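# Separate emitter holder from filter cube, stand both upright

## Task

Detach the emitter holder from the filter cube, then set it standing upright next to the remaining half of the cube, with both pieces resting flat on the table (see the reference image named manual).

## Robot and tools

ROBOT. Two arms, left_arm and right_arm, each with six joints and a parallel gripper. Bases in the scene frame: left_arm at (-0.025, +0.355, +0.025) m, quat_wxyz (+1.000, 0, 0, -0.010); right_arm at (+0.005, -0.335, +0.002) m, quat_wxyz (+1.000, 0, 0, -0.022). A camera stand is fixed behind the arms.

FRAMES. Scene frame: origin at table-top height, halfway between the nominal bases, +x out over the table, +z up, left_arm toward +y (not the image side). Fixed cameras and the table use this frame. Each gripper's end_effector_position (m) and end_effector_quat_wxyz are in that arm's own base frame and may be off by a few cm. The gripper's fingers point along its +z and close along its y; the reported point sits between the pads, about 1 cm short of the tips.

ROW LAYOUT. Every row is one flat list of 14 numbers covering both arms, even if one arm stays still: left_arm's 7 values, then right_arm's 7. Per arm the order is wrist pitch, elbow, wrist yaw, wrist roll, shoulder, waist, then gripper opening. The six joint values are absolute target angles in radians, the same convention as the Joint positions line. Elbow and wrist pitch use flipped signs everywhere (sent and reported). Allowed ranges in the numbers you send: wrist pitch -1.571 to 1.571, elbow -3.142 to 0.000, wrist yaw -1.571 to 1.571, wrist roll -2.094 to 2.094, shoulder 0.000 to 3.142, waist -2.618 to 3.054. True ends may differ by up to 0.059 rad; a target beyond a range end by more than that (and beyond the current angle) is rejected, and one past the real end is clipped, sometimes reported as "joint sent to its limit". Opening is absolute on a -1 (shut) to +1 (fully open) scale. To keep an arm or gripper unchanged, repeat its current Joint targets and Tool commands values; writing 0 for the opening is a real command.

TOOLS.
execute_actions: actions is a list of actions; each action is up to 15 rows, one row per 1/30 s step; a short action repeats its last row. cameras lists camera names, ["all"], or []; an empty actions list returns images by default. Each step's joint target is held within 0.339 rad of the measured angle for waist, shoulder, elbow and 2.2 rad for the wrist joints, and a step moving a gripper over 200 mm gets scaled back, so large changes span several actions.
move: target is one 14-number row or a list of up to 15 rows (absolute angles, layout above); joints interpolate together, so the hand traces a curve and nothing is avoided. speed: rad/s for the joint with the farthest to go, 0.01 to 12.57, default 0.5, one value or one per target. blend: rad of corner rounding per target, 0 = stop there. opening_speed: opening units per second, at least 0.2; use a slow value on fragile parts. grip_force: newtons per pad, 10 to 50, one value or one per arm; it persists; lower values close slowly. blocking=false returns early while the motion continues; a new move takes over from it. The result adds a move: line such as done, off_target, moving, held or fault, maybe with limits=held.
wait: seconds 0 to 10, arms keep their last command.
stop: brakes a running move.
zoom_image: camera (cam_head_left, cam_head_right, cam_high, cam_low, cam_left_wrist, cam_right_wrist) and region [x0, y0, x1, y1] in pixels from the top-left, at most 504 by 504, on that camera's newest image. All images are 896x504.
show_instructions: shows the reference image(s).
finished_scene: scene = the current scene number; ends it for good, so only call once the parts are settled.

RESULTS. Joint positions and Joint velocities list each arm's joints in the order above plus the pad gap (m; 0.094 is fully open). Joint targets are the angles being driven now. Tool commands shows present gripper commands. grip_measured is the opening on the command scale (reads a bit wide when empty, a little narrower than a firmly held part). grip_effort_nm is motor effort at the gripper shaft, negative = closing; it is not a pad force. Joint torques are total drive output including gravity, offset and noisy; positive means toward larger angle. "joint command not followed" means the clearance check altered some steps. MOTOR HOT warns at 75 °C; an OVER-TEMPERATURE FAULT folds that arm away for the rest of the scene.

CAUTIONS. Never let the parts fall, drop from height, or end up off the table. Release only when a part is still and resting. Avoid fast impacts with the table, parts or fixtures, and keep the two arms and grippers from striking or squeezing each other. Do not strain against unreachable poses or hold loads stretched out for long, to limit motor heat. Keep force off the wrist camera cables. Loose objects may occasionally be nudged by an outside push.

Each tool is called after ">>>" as a command line: name --argument value for each argument, lists and objects as JSON in quotes; but a table of rows of numbers goes row by row, as --pt "numbers of a row", without its own name.

Reference images:

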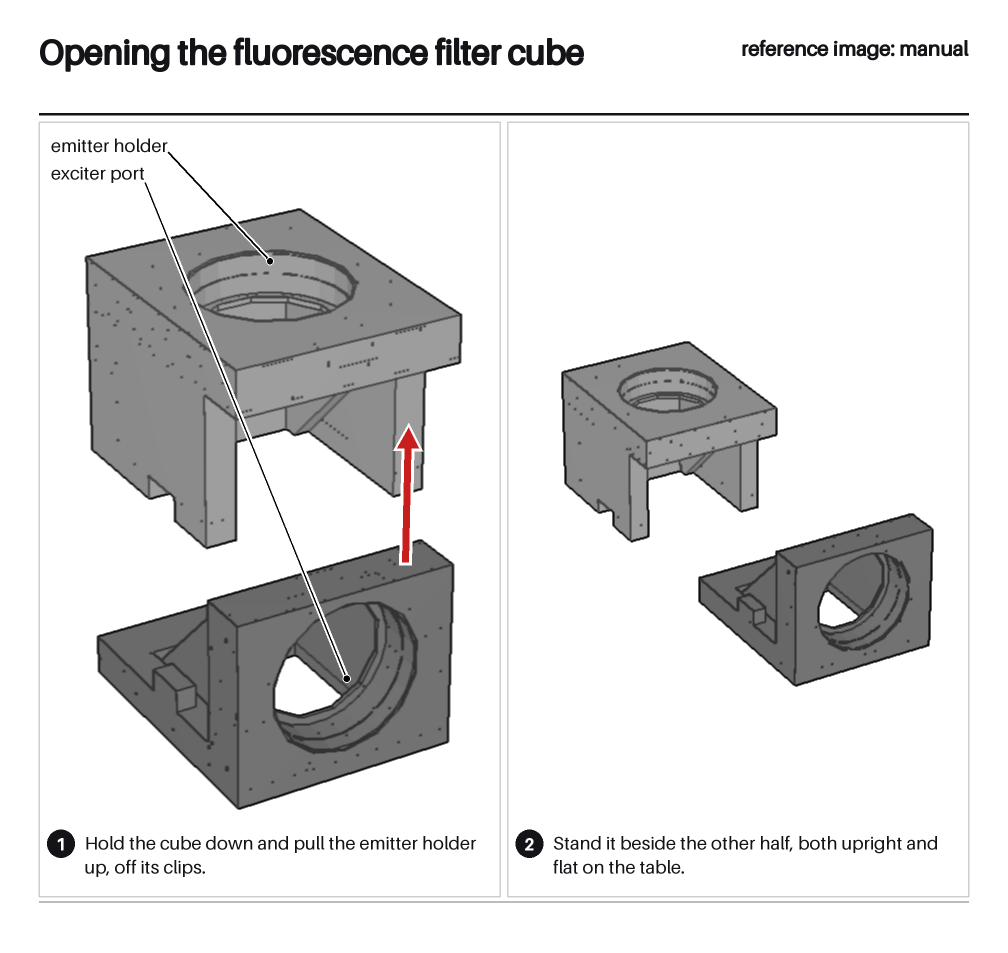

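## Session

>>> execute_actions --actions '[]'

Scene clock: 0.00 s.
left_arm: end_effector_position=(+0.3882, -0.0015, +0.3983) grip_measured=+1.000 grip_effort_nm=n/a end_effector_quat_wxyz=(+0.696, +0.000, +0.718, -0.010) | right_arm: end_effector_position=(+0.4113, -0.0020, +0.1383) grip_measured=+1.000 grip_effort_nm=n/a end_effector_quat_wxyz=(+0.613, +0.024, +0.787, -0.064)
Joint names: [wrist pitch, elbow, wrist yaw, wrist roll, shoulder, waist]
Joint positions: left_arm=[0.017 -1.05 0.016 -0.013 1.064 0.001 0.094] | right_arm=[-0.799 -0.433 0.215 -0.019 1.481 0.086 0.094]
Joint velocities: within noise
Joint torques (N m): no reading
Heat: left arm: 22 °C; right arm: 23 °C.
Joint targets: left_arm=[0.019 -1.059 0.016 -0.014 1.056 0.001] | right_arm=[-0.800 -0.441 0.217 -0.020 1.473 0.086]
Tool commands: left_gripper/opening=+1.0 right_gripper/opening=+1.0

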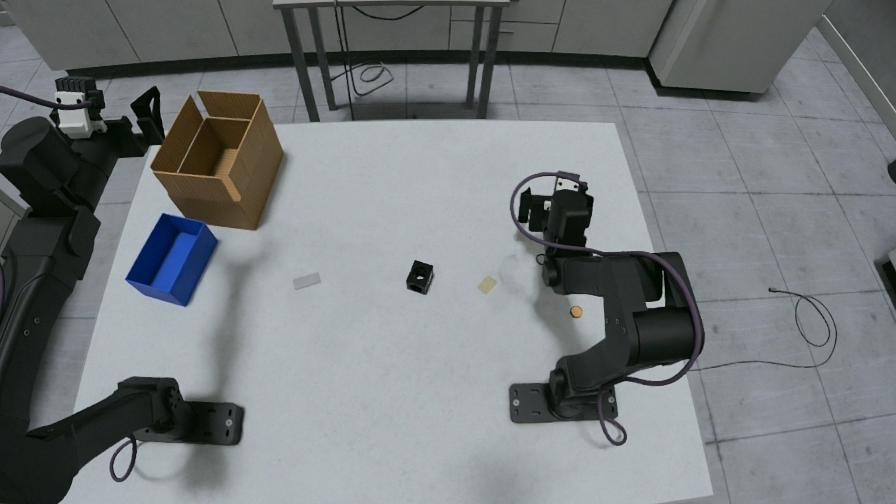

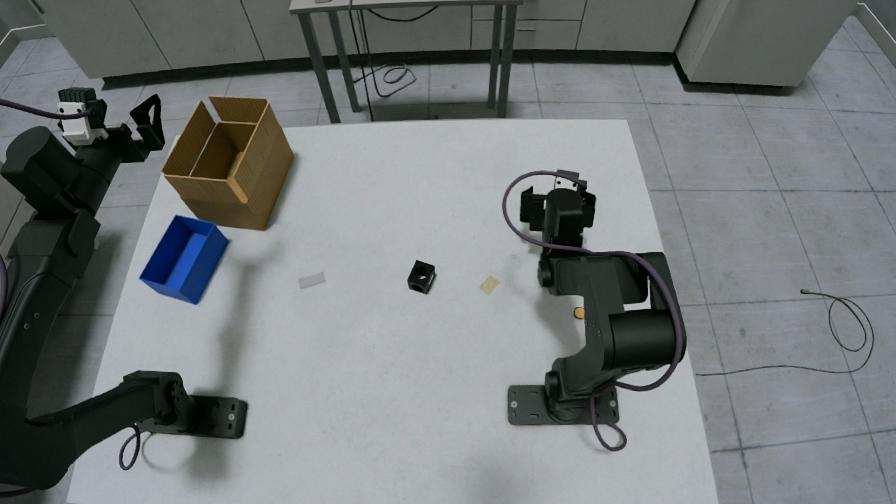

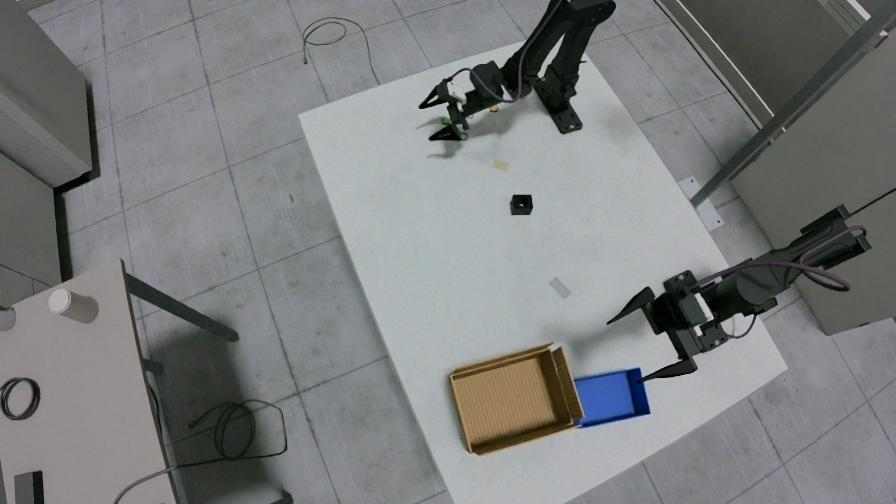

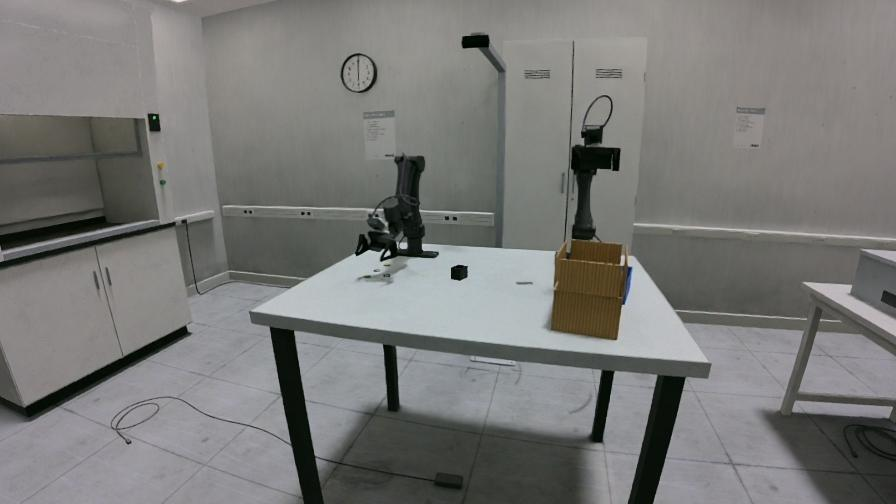

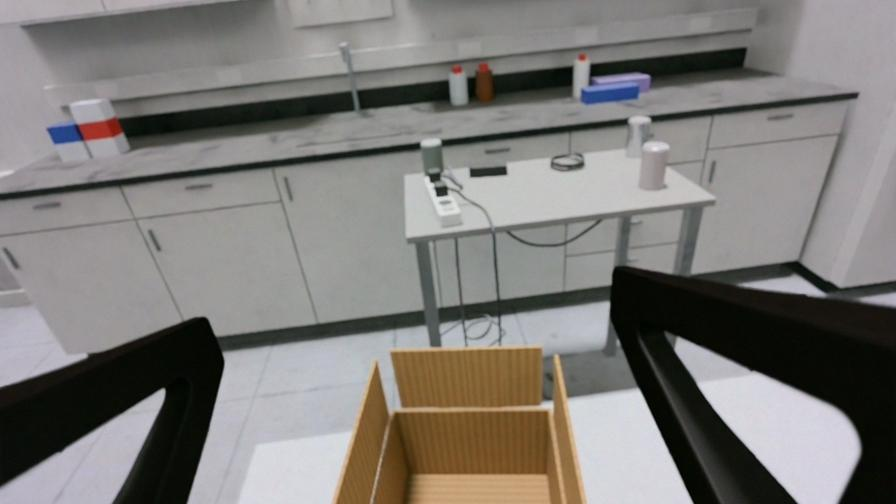

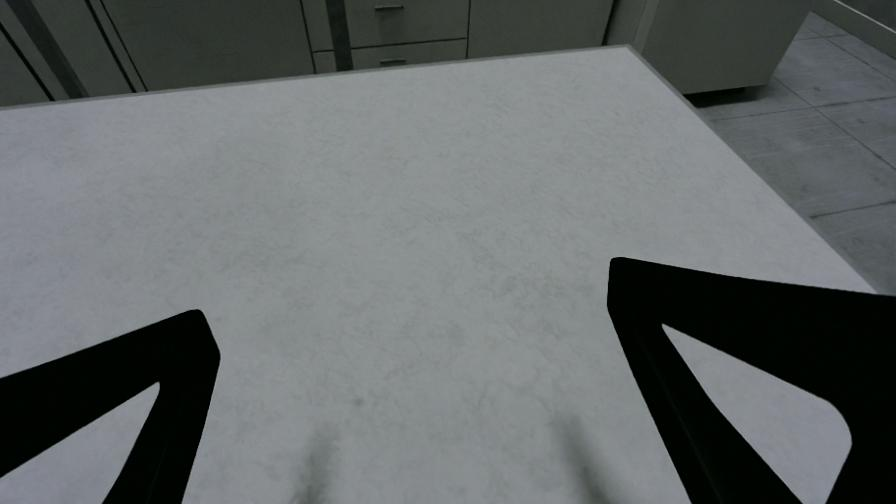

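>>> zoom_image --camera "cam_head_left" --region '[380, 240, 460, 310]'

>>> zoom_image --camera "cam_high" --region '[480, 170, 560, 240]'

>>> zoom_image --camera "cam_low" --region '[420, 240, 500, 300]'

Scaled by 6.300 from the camera's 896x504 image, which has a finer 1280x720 frame.

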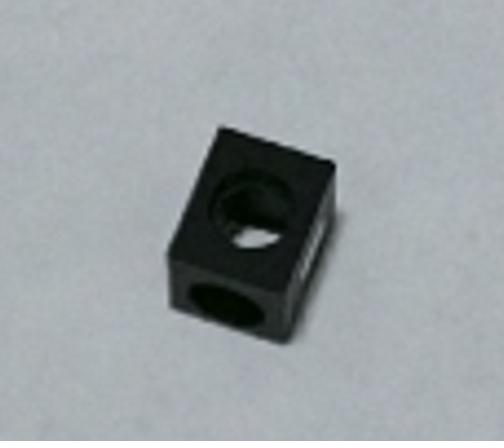

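Scaled by 6.300 from the camera's 896x504 image, which has a finer 1280x720 frame.

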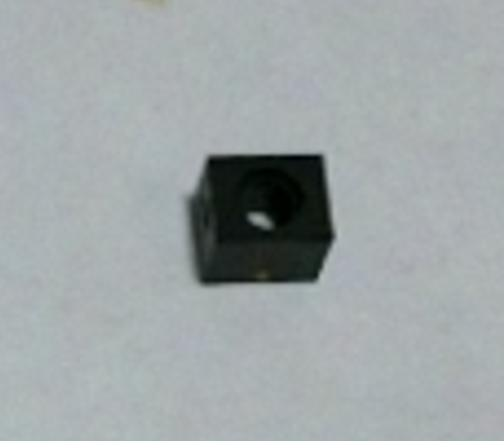

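Scaled by 6.300 from the camera's 896x504 image, which has a finer 1280x720 frame.

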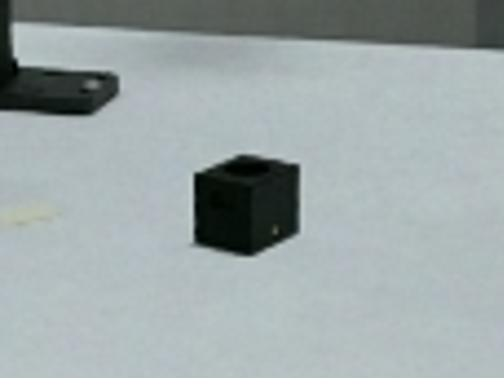

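>>> move --target '[0.019,-1.059,0.016,-0.014,1.056,0.001,1,1.50,-1.735,0,0,1.804,0.866,1]' --speed 0.9 --cameras '["cam_right_wrist","cam_head_left"]'

Scene clock: 9.07 s.
left_arm: end_effector_position=(+0.3882, -0.0015, +0.3983) grip_measured=+1.000 grip_effort_nm=0.05 end_effector_quat_wxyz=(+0.696, +0.000, +0.718, -0.010) | right_arm: end_effector_position=(+0.2154, +0.2519, +0.1671) grip_measured=+1.000 grip_effort_nm=0.01 end_effector_quat_wxyz=(+0.012, -0.422, +0.907, +0.003)
Joint names: [wrist pitch, elbow, wrist yaw, wrist roll, shoulder, waist]
Joint positions: left_arm=[0.017 -1.05 0.016 -0.013 1.064 0.001 0.094] | right_arm=[1.47 -1.711 0.005 -0.008 1.787 0.863 0.094]
Joint torques (N m): left_arm=[-2 -6.58 -0.02 -0.03 -2.86 0.03] | right_arm=[0.01 -8.31 -0.07 0.08 -6.69 0.23]
Heat: left arm: 24 °C; right arm: 23 °C.
Joint targets: left_arm=[0.019 -1.059 0.016 -0.014 1.056 0.001] | right_arm=[1.500 -1.735 0.000 0.000 1.804 0.866]
move: done
Images, in order (width x height): cam_head_left 896x504, cam_right_wrist 896x504.

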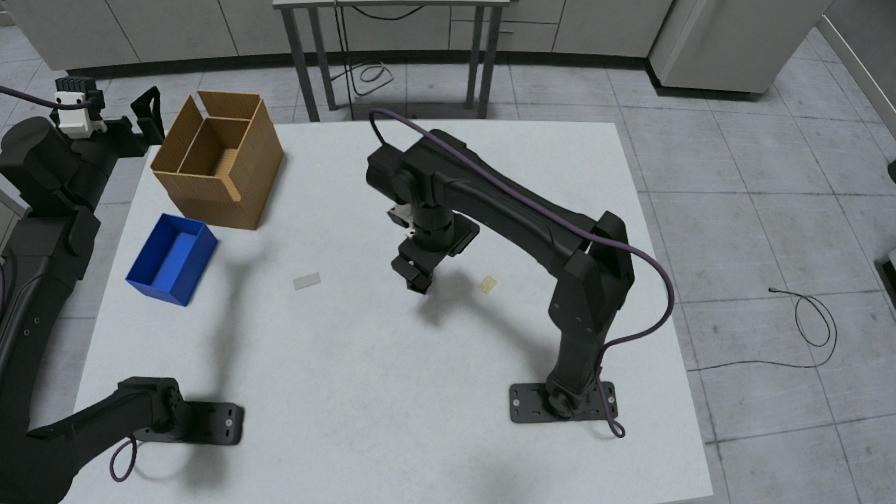

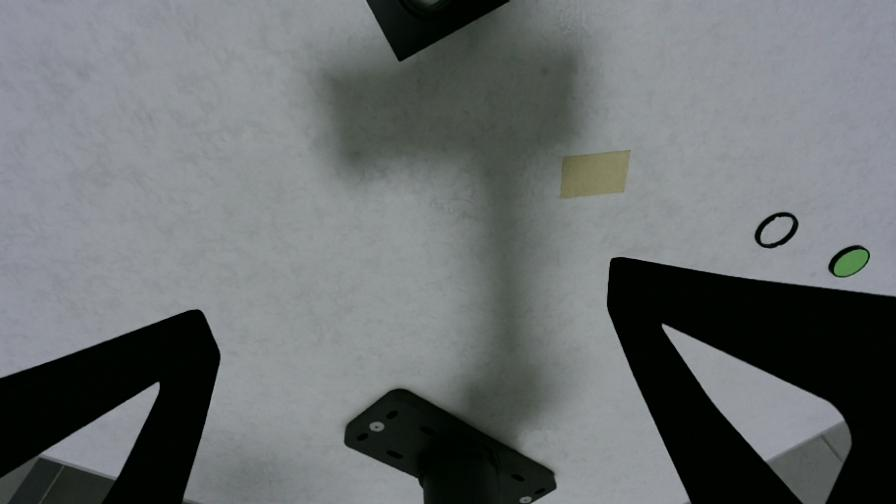

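>>> move --target '[0.019,-1.059,0.016,-0.014,1.056,0.001,1,1.05,-1.735,0,0,1.804,0.866,1]' --speed 0.9 --cameras '["cam_right_wrist"]'

>>> zoom_image --camera "cam_right_wrist" --region '[300, 0, 600, 250]'

Scene clock: 10.73 s.
left_arm: end_effector_position=(+0.3882, -0.0015, +0.3983) grip_measured=+1.000 grip_effort_nm=0.05 end_effector_quat_wxyz=(+0.696, +0.000, +0.718, -0.010) | right_arm: end_effector_position=(+0.2813, +0.3290, +0.1911) grip_measured=+1.000 grip_effort_nm=0.01 end_effector_quat_wxyz=(+0.201, -0.411, +0.885, +0.089)
Joint names: [wrist pitch, elbow, wrist yaw, wrist roll, shoulder, waist]
Joint positions: left_arm=[0.017 -1.05 0.016 -0.013 1.064 0.001 0.094] | right_arm=[1.051 -1.711 0.005 -0.007 1.787 0.863 0.094]
Joint torques (N m): left_arm=[-2 -6.61 -0.02 -0.05 -2.81 0.03] | right_arm=[-1.06 -8.99 -0.06 0.07 -7.39 0.24]
Heat: left arm: 25 °C; right arm: 23 °C.
Joint targets: left_arm=[0.019 -1.059 0.016 -0.014 1.056 0.001] | right_arm=[1.050 -1.735 0.000 0.000 1.804 0.866]
move: done
Images, in order (width x height): cam_right_wrist 896x504.

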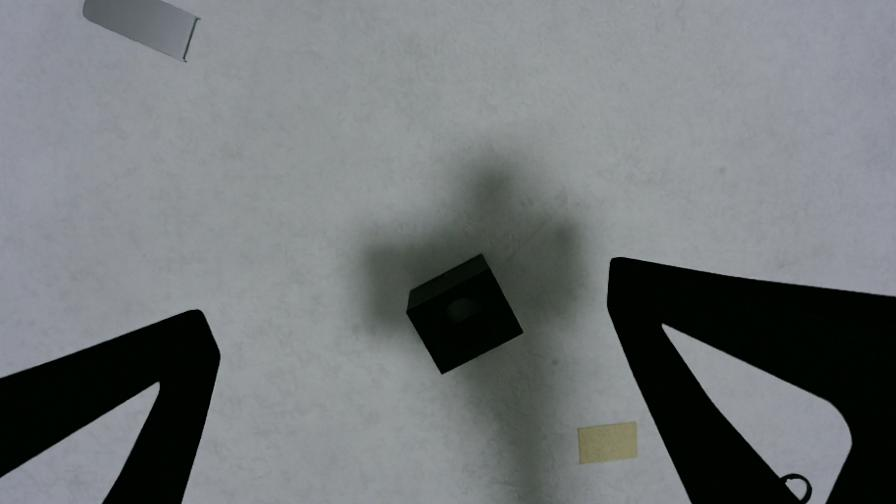

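Scaled by 1.680 from the camera's 896x504 image, which has a finer 1280x720 frame.

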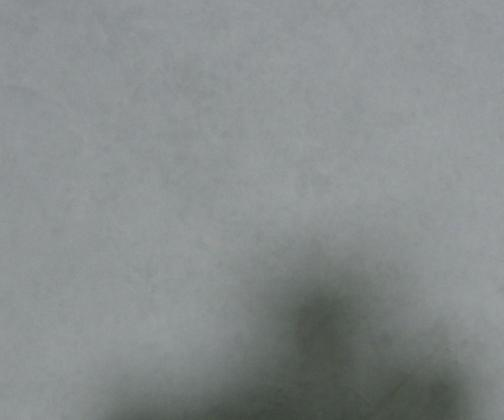

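>>> zoom_image --camera "cam_right_wrist" --region '[390, 240, 540, 390]'

Scaled by 3.360 from the camera's 896x504 image, which has a finer 1280x720 frame.

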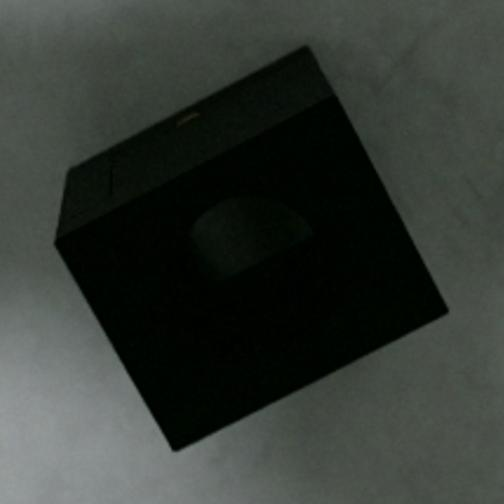

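>>> move --target '[0.019,-1.059,0.016,-0.014,1.056,0.001,1,1.354,-1.832,0,1.034,2.046,0.842,1]' --speed 0.9 --cameras '["cam_right_wrist","cam_head_left","cam_high","cam_low"]'

>>> zoom_image --camera "cam_low" --region '[380, 200, 540, 300]'

>>> zoom_image --camera "cam_high" --region '[450, 130, 610, 250]'

Scene clock: 18.47 s.
left_arm: end_effector_position=(+0.3882, -0.0015, +0.3983) grip_measured=+1.000 grip_effort_nm=0.05 end_effector_quat_wxyz=(+0.696, +0.000, +0.718, -0.010) | right_arm: end_effector_position=(+0.2604, +0.2983, +0.1098) grip_measured=+1.000 grip_effort_nm=0.01 end_effector_quat_wxyz=(+0.008, +0.086, +0.996, +0.012)
Joint names: [wrist pitch, elbow, wrist yaw, wrist roll, shoulder, waist]
Joint positions: left_arm=[0.017 -1.05 0.016 -0.013 1.064 0.001 0.094] | right_arm=[1.32 -1.807 -0.001 1.022 2.028 0.85 0.094]
Joint torques (N m): left_arm=[-2 -6.61 -0.01 -0.04 -2.85 0.08] | right_arm=[0.01 -8.47 0.01 0.1 -8.87 -0.68]
Heat: left arm: 26 °C; right arm: 23 °C.
Joint targets: left_arm=[0.019 -1.059 0.016 -0.014 1.056 0.001] | right_arm=[1.354 -1.832 0.000 1.034 2.046 0.842]
move: done
Images, in order (width x height): cam_head_left 896x504, cam_high 896x504, cam_low 896x504, cam_right_wrist 896x504.

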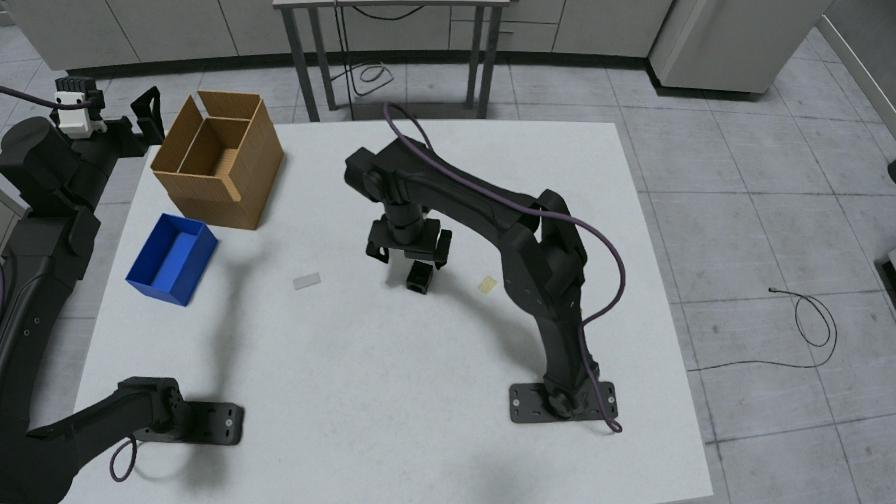

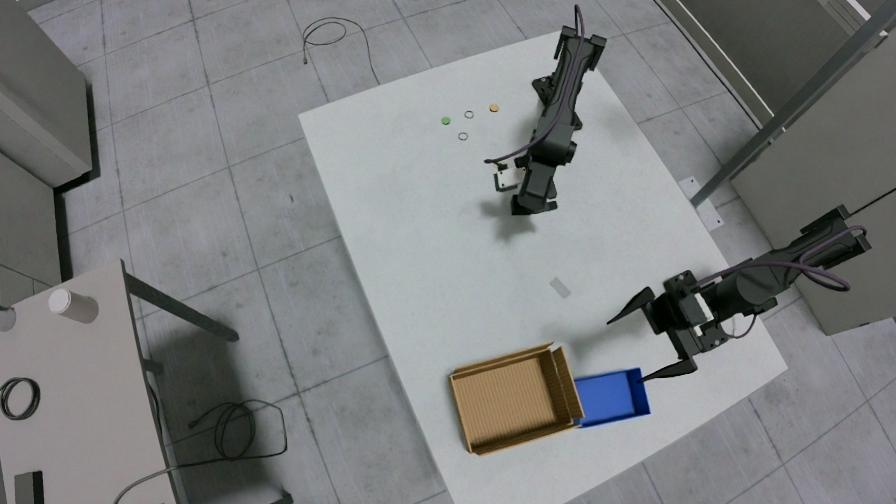

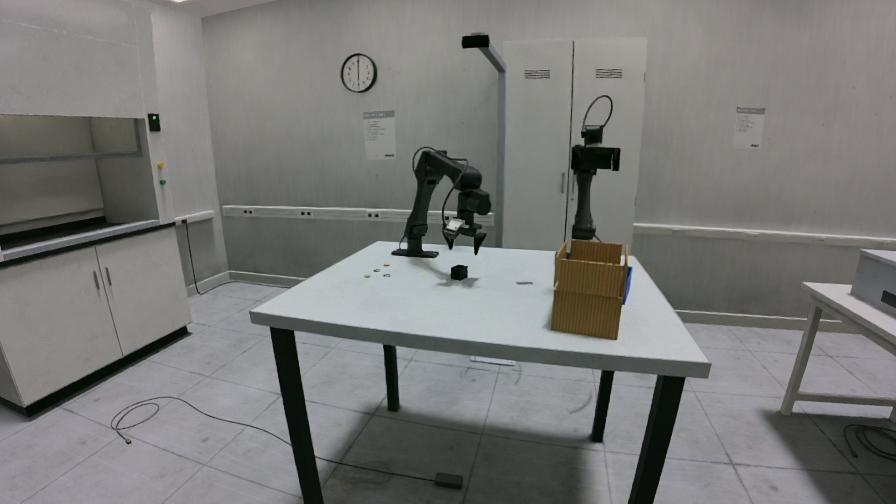

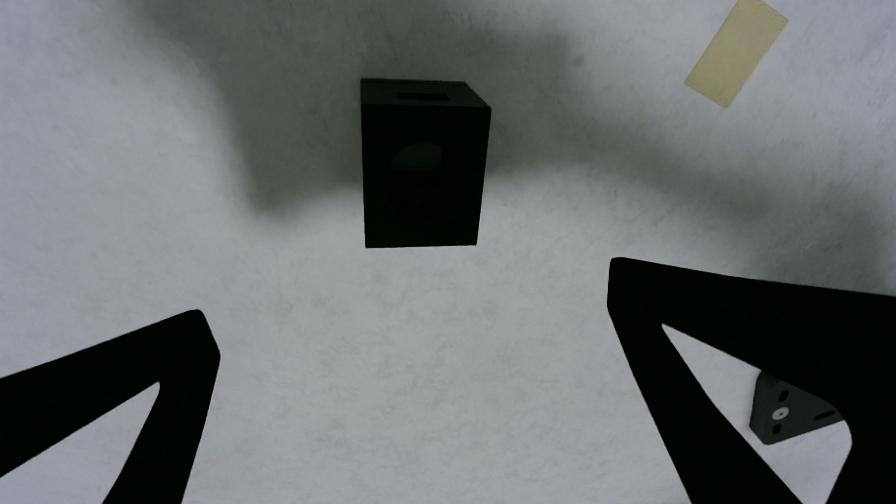

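Scaled by 3.150 from the camera's 896x504 image, which has a finer 1280x720 frame.

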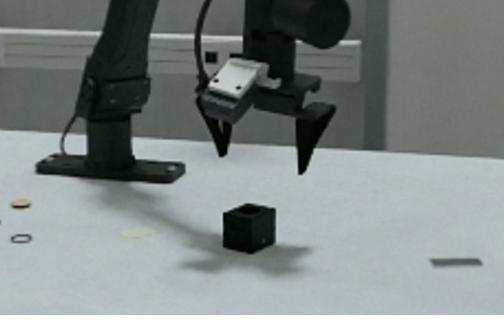

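Scaled by 3.150 from the camera's 896x504 image, which has a finer 1280x720 frame.

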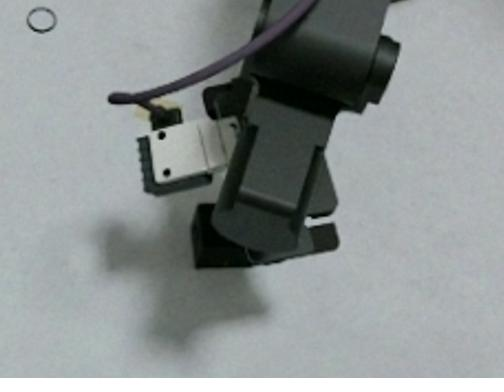

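>>> move --target '[-0.233,-0.954,-0.991,-0.793,2.068,-1.372,1,1.354,-1.832,0,1.034,2.046,0.842,1]' --speed 1.0 --cameras '["cam_left_wrist","cam_head_left","cam_low","cam_high"]'

>>> zoom_image --camera "cam_low" --region '[380, 200, 540, 300]'

Scene clock: 23.07 s.
left_arm: end_effector_position=(+0.4167, -0.2186, +0.2078) grip_measured=+1.000 grip_effort_nm=0.06 end_effector_quat_wxyz=(+0.532, +0.031, +0.841, -0.095) | right_arm: end_effector_position=(+0.2603, +0.2983, +0.1097) grip_measured=+1.000 grip_effort_nm=0.01 end_effector_quat_wxyz=(+0.008, +0.086, +0.996, +0.012)
Joint names: [wrist pitch, elbow, wrist yaw, wrist roll, shoulder, waist]
Joint positions: left_arm=[-0.052 -1.017 -0.372 -0.319 1.532 -0.625 0.094] | right_arm=[1.32 -1.807 -0.002 1.023 2.028 0.85 0.094]
Joint torques (N m): left_arm=[-2.06 -6.26 -0.17 0.01 -7.68 0.35] | right_arm=[0 -8.42 0.01 0.1 -8.8 -0.7]
Heat: left arm: 27 °C; right arm: 23 °C.
Joint targets: left_arm=[-0.065 -1.023 -0.379 -0.317 1.510 -0.622] | right_arm=[1.354 -1.832 0.000 1.034 2.046 0.842]
move: held (left_arm; a check stopped the path); limits=held; left_arm: the waist is farthest, 0.747 rad from its target
joint command not followed: on one or more control steps a check withheld the commanded joint targets of the left arm, and it was not sent them on those steps.
cause: the commanded joint targets, or the way to them, would bring a part of the robot too close to another arm (this arm's fingers and the right arm's wrist (the part past the wrist pitch), at the place that arm is still heading or pushing toward).
Images, in order (width x height): cam_head_left 896x504, cam_high 896x504, cam_low 896x504, cam_left_wrist 896x504.

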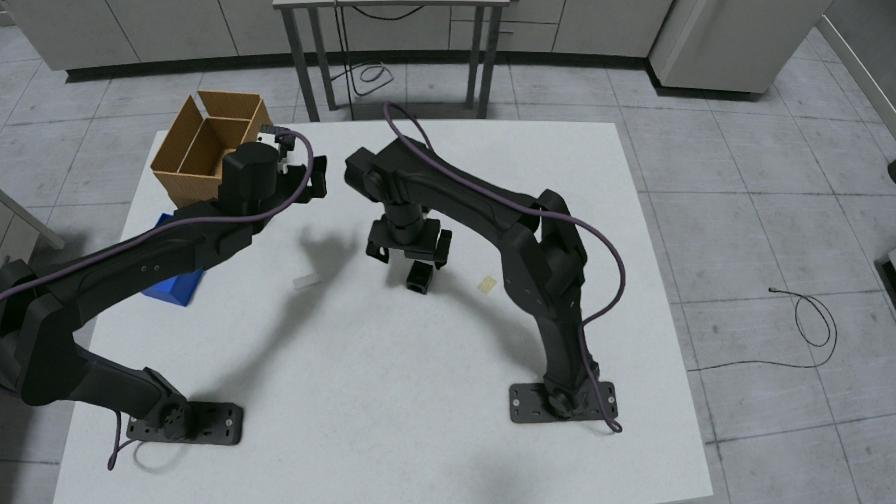

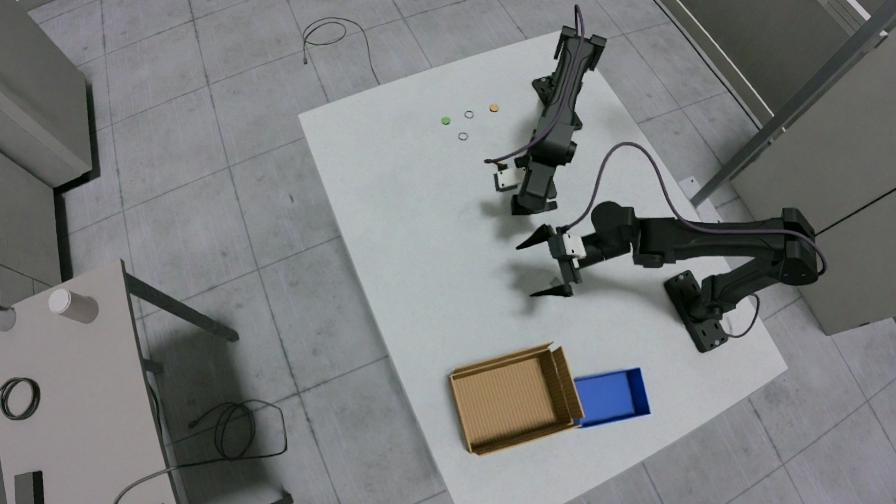

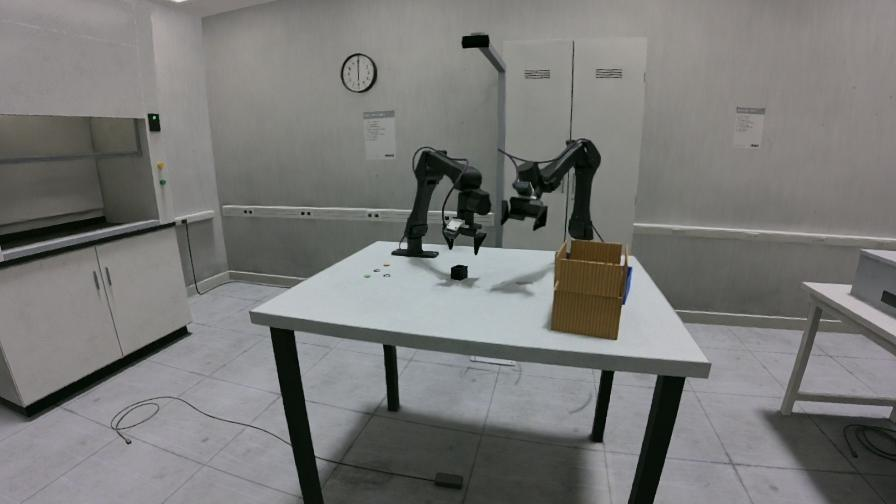

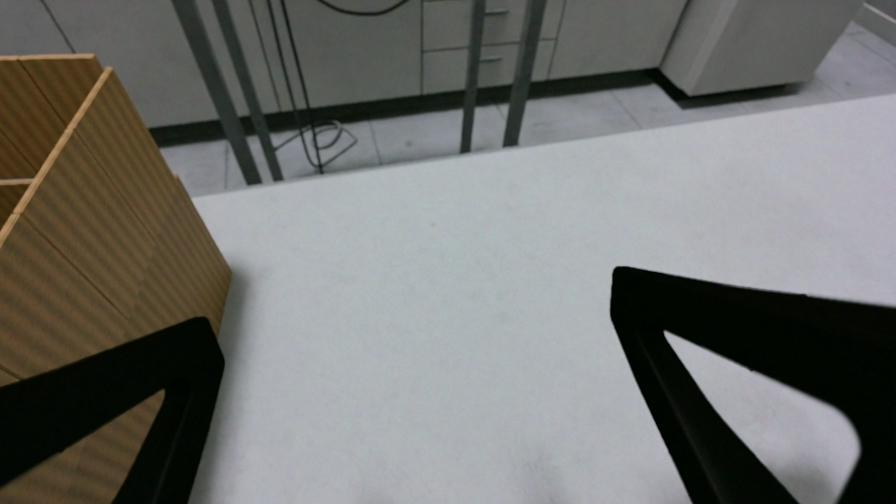

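Scaled by 3.150 from the camera's 896x504 image, which has a finer 1280x720 frame.

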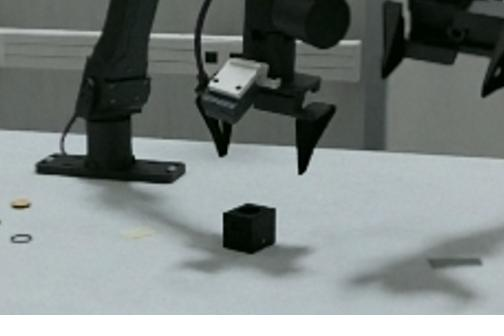

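>>> move --pt "-0.233 -0.954 -0.991 -0.793 2.068 -0.65 1 1.354 -1.832 0 1.034 2.046 0.842 1" --pt "-0.233 -0.954 -0.991 -0.793 2.068 -1.372 1 1.354 -1.832 0 1.034 2.046 0.842 1" --speed 0.9 --blend '[0.1,0]' --cameras '["cam_left_wrist","cam_head_left","cam_low","cam_high"]'

>>> zoom_image --camera "cam_low" --region '[380, 200, 540, 300]'

Scene clock: 25.00 s.
left_arm: end_effector_position=(+0.4159, -0.1544, +0.0194) grip_measured=+1.000 grip_effort_nm=0.05 end_effector_quat_wxyz=(+0.490, -0.161, +0.848, +0.122) | right_arm: end_effector_position=(+0.2601, +0.2981, +0.1097) grip_measured=+1.000 grip_effort_nm=0.01 end_effector_quat_wxyz=(+0.008, +0.086, +0.996, +0.012)
Joint names: [wrist pitch, elbow, wrist yaw, wrist roll, shoulder, waist]
Joint positions: left_arm=[-0.186 -0.957 -0.898 -0.727 2.049 -0.681 0.094] | right_arm=[1.322 -1.807 -0.002 1.023 2.028 0.85 0.094]
Joint torques (N m): left_arm=[-1.39 -4.1 -0.45 -0.02 -8.76 0.51] | right_arm=[-0.01 -8.43 0.01 0.11 -8.84 -0.73]
Heat: left arm: 27 °C; right arm: 23 °C.
Joint targets: left_arm=[-0.189 -0.960 -0.905 -0.726 2.044 -0.675] | right_arm=[1.354 -1.832 0.000 1.034 2.046 0.842]
move: held (left_arm; a check stopped the path); path passed 1 of 2 targets; limits=held; left_arm: the waist is farthest, 0.691 rad from its target
joint command not followed: on one or more control steps a check withheld the commanded joint targets of the left arm, and it was not sent them on those steps.
cause: the commanded joint targets, or the way to them, would bring a part of the robot too close to another arm (this arm's wrist (the part past the wrist pitch) and the right arm's fingers, 34 mm apart when this arm was first held).
Images, in order (width x height): cam_head_left 896x504, cam_high 896x504, cam_low 896x504, cam_left_wrist 896x504.

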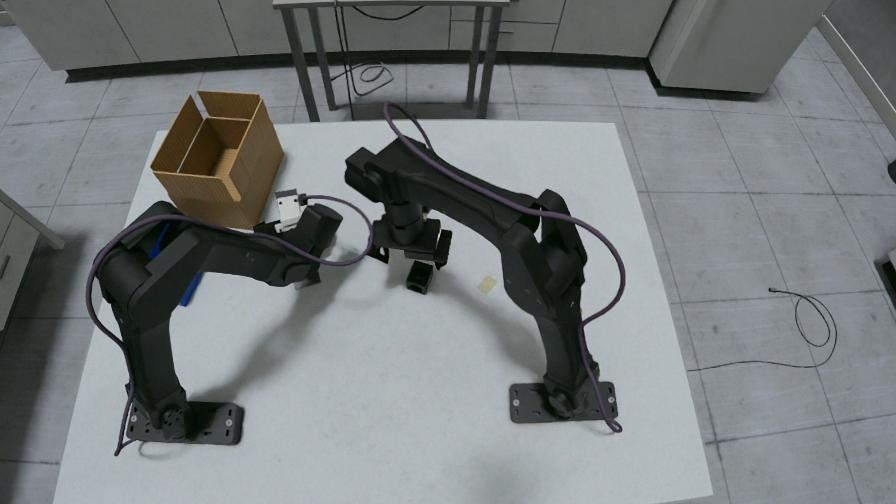

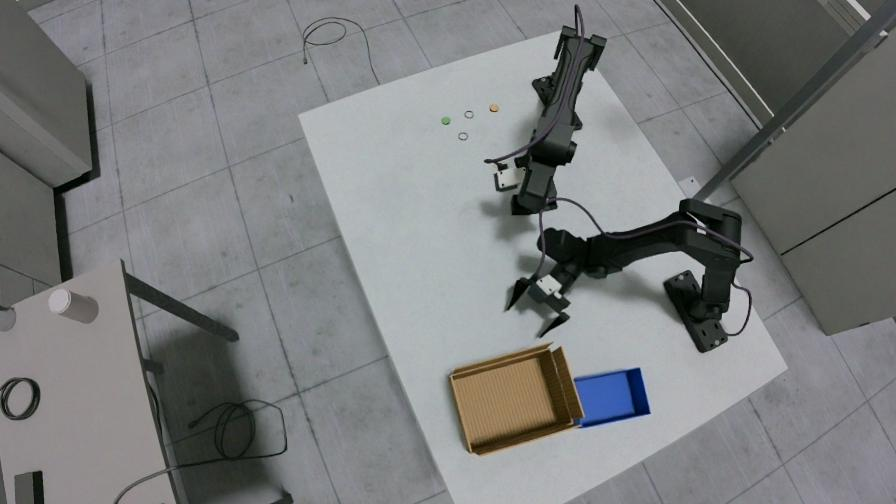

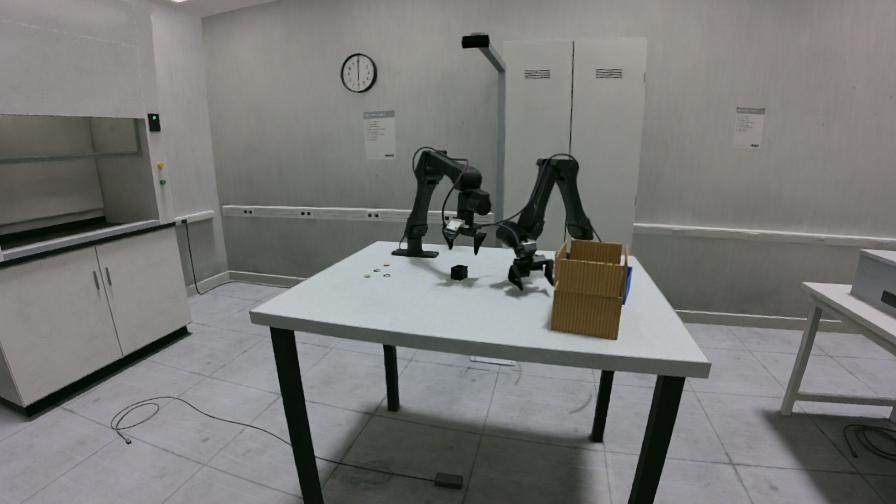

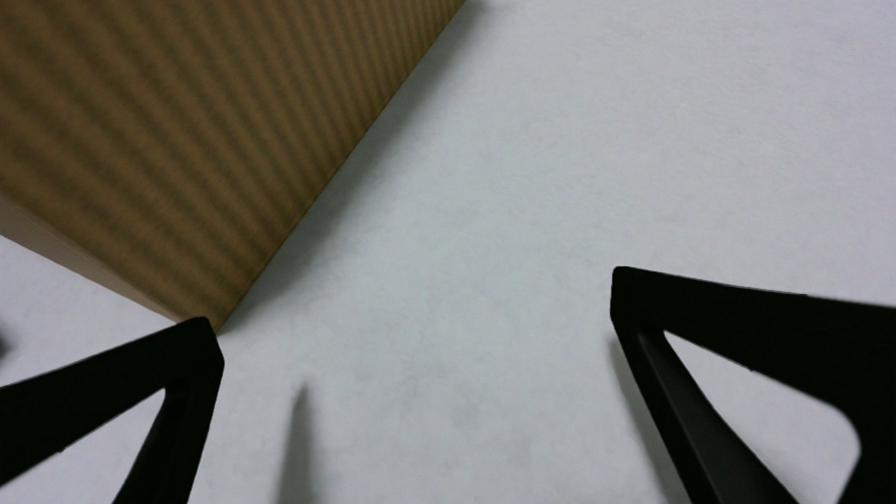

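Scaled by 3.150 from the camera's 896x504 image, which has a finer 1280x720 frame.

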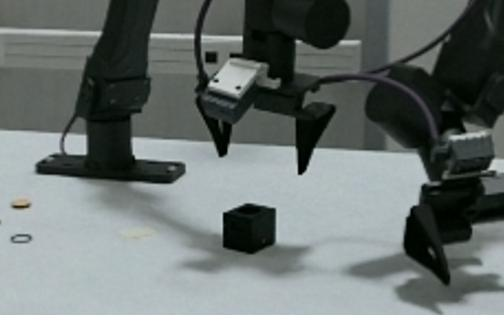

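>>> move --pt "-0.189 -0.960 -0.905 -0.726 1.5 -0.675 1 1.354 -1.832 0 1.034 1.7 0.45 1" --pt "-0.233 -0.954 -0.991 -0.793 1.5 -1.372 1 1.354 -1.832 0 1.034 1.6 0.35 1" --pt "-0.233 -0.954 -0.991 -0.793 2.068 -1.372 1 1.354 -1.832 0 1.034 1.6 0.35 1" --speed 0.9 --blend '[0.1,0.1,0]' --cameras '["cam_left_wrist","cam_head_left","cam_low"]'

>>> zoom_image --camera "cam_low" --region '[380, 200, 540, 300]'

>>> zoom_image --camera "cam_head_left" --region '[340, 220, 500, 320]'

Scene clock: 43.67 s.
left_arm: end_effector_position=(+0.2298, -0.3803, +0.0292) grip_measured=+1.000 grip_effort_nm=0.05 end_effector_quat_wxyz=(+0.532, +0.087, +0.840, -0.057) | right_arm: end_effector_position=(+0.3454, +0.1312, +0.2588) grip_measured=+1.000 grip_effort_nm=0.01 end_effector_quat_wxyz=(+0.163, +0.320, +0.923, +0.139)
Joint names: [wrist pitch, elbow, wrist yaw, wrist roll, shoulder, waist]
Joint positions: left_arm=[-0.231 -0.957 -0.979 -0.783 2.06 -1.373 0.094] | right_arm=[1.325 -1.814 -0.007 1.026 1.628 0.357 0.094]
Joint torques (N m): left_arm=[-1.4 -3.59 -0.52 -0.15 -7.91 0.18] | right_arm=[-0.79 -7.86 0.06 0.06 -9.13 -0.64]
Heat: left arm: 26 °C; right arm: 24 °C.
Joint targets: left_arm=[-0.233 -0.954 -0.991 -0.793 2.068 -1.372] | right_arm=[1.354 -1.832 0.000 1.034 1.600 0.350]
move: done
Images, in order (width x height): cam_head_left 896x504, cam_low 896x504, cam_left_wrist 896x504.

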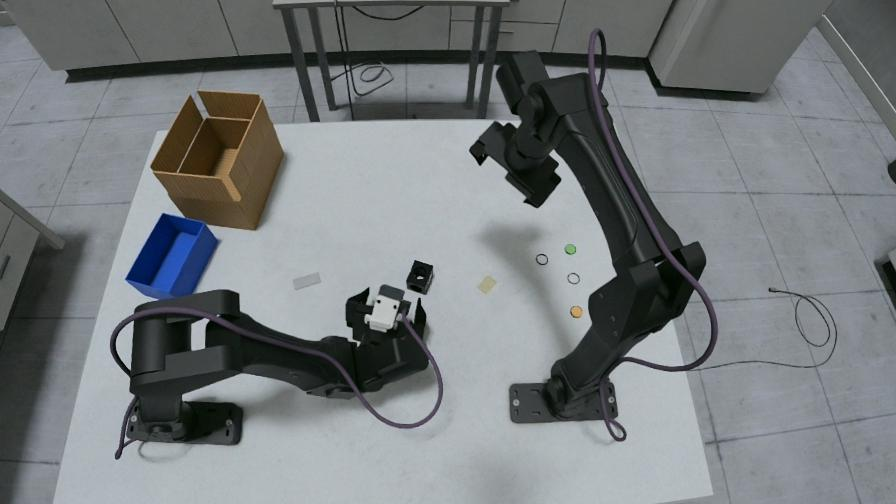

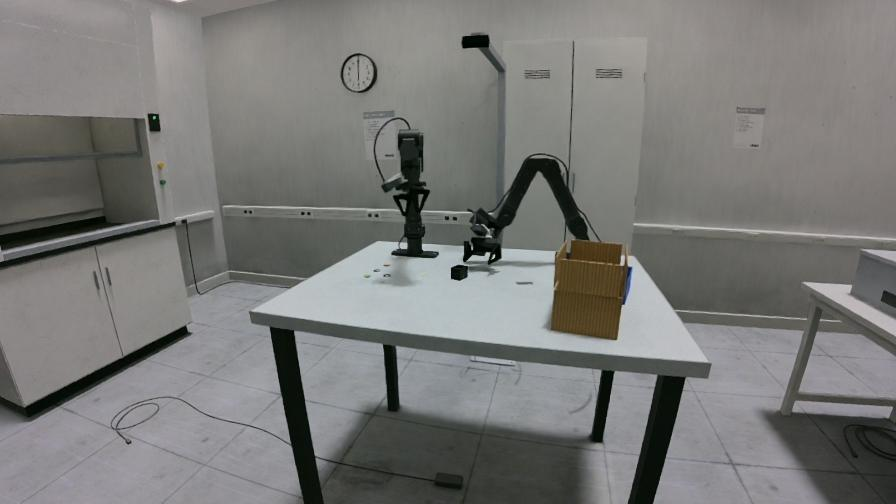

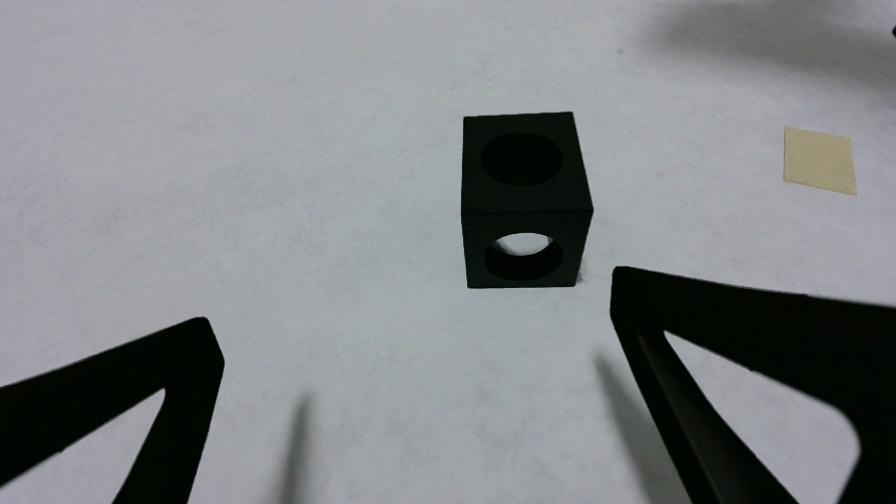

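Scaled by 3.150 from the camera's 896x504 image, which has a finer 1280x720 frame.

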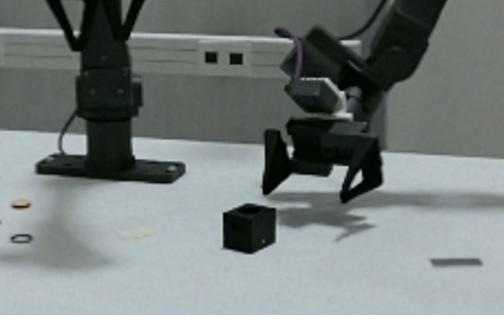

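Scaled by 3.150 from the camera's 896x504 image, which has a finer 1280x720 frame.

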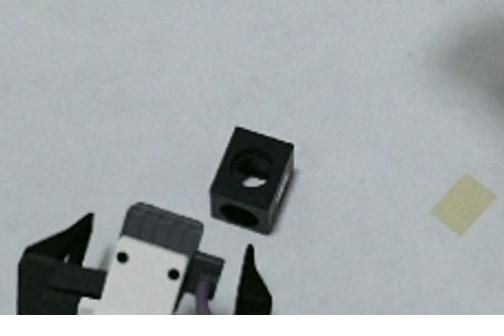

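>>> move --target '[-0.198,-1.069,-0.986,-0.77,2.129,-1.393,1,1.354,-1.832,0,1.034,1.6,0.35,1]' --speed 0.5 --cameras '["cam_left_wrist"]'

Scene clock: 47.20 s.
left_arm: end_effector_position=(+0.2288, -0.4065, +0.0355) grip_measured=+1.000 grip_effort_nm=0.05 end_effector_quat_wxyz=(+0.536, +0.089, +0.837, -0.071) | right_arm: end_effector_position=(+0.3454, +0.1312, +0.2588) grip_measured=+1.000 grip_effort_nm=0.01 end_effector_quat_wxyz=(+0.163, +0.320, +0.923, +0.139)
Joint names: [wrist pitch, elbow, wrist yaw, wrist roll, shoulder, waist]
Joint positions: left_arm=[-0.213 -1.05 -0.979 -0.773 2.103 -1.387 0.094] | right_arm=[1.325 -1.814 -0.007 1.026 1.628 0.357 0.094]
Joint torques (N m): left_arm=[-1.25 -5.61 -0.43 0 -7.23 -0.43] | right_arm=[-0.78 -7.87 0.08 0.06 -9.21 -0.62]
Heat: left arm: 26 °C; right arm: 24 °C.
Joint targets: left_arm=[-0.198 -1.069 -0.986 -0.770 2.129 -1.393] | right_arm=[1.354 -1.832 0.000 1.034 1.600 0.350]
move: done
Images, in order (width x height): cam_left_wrist 896x504.

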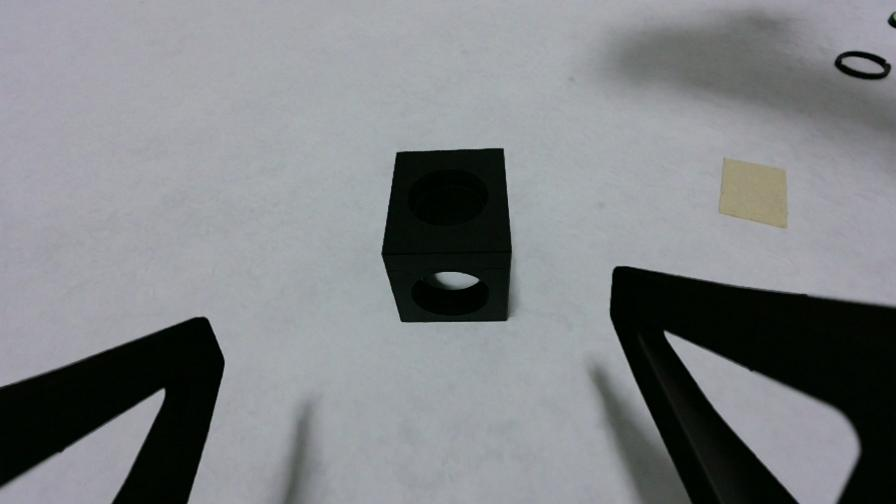

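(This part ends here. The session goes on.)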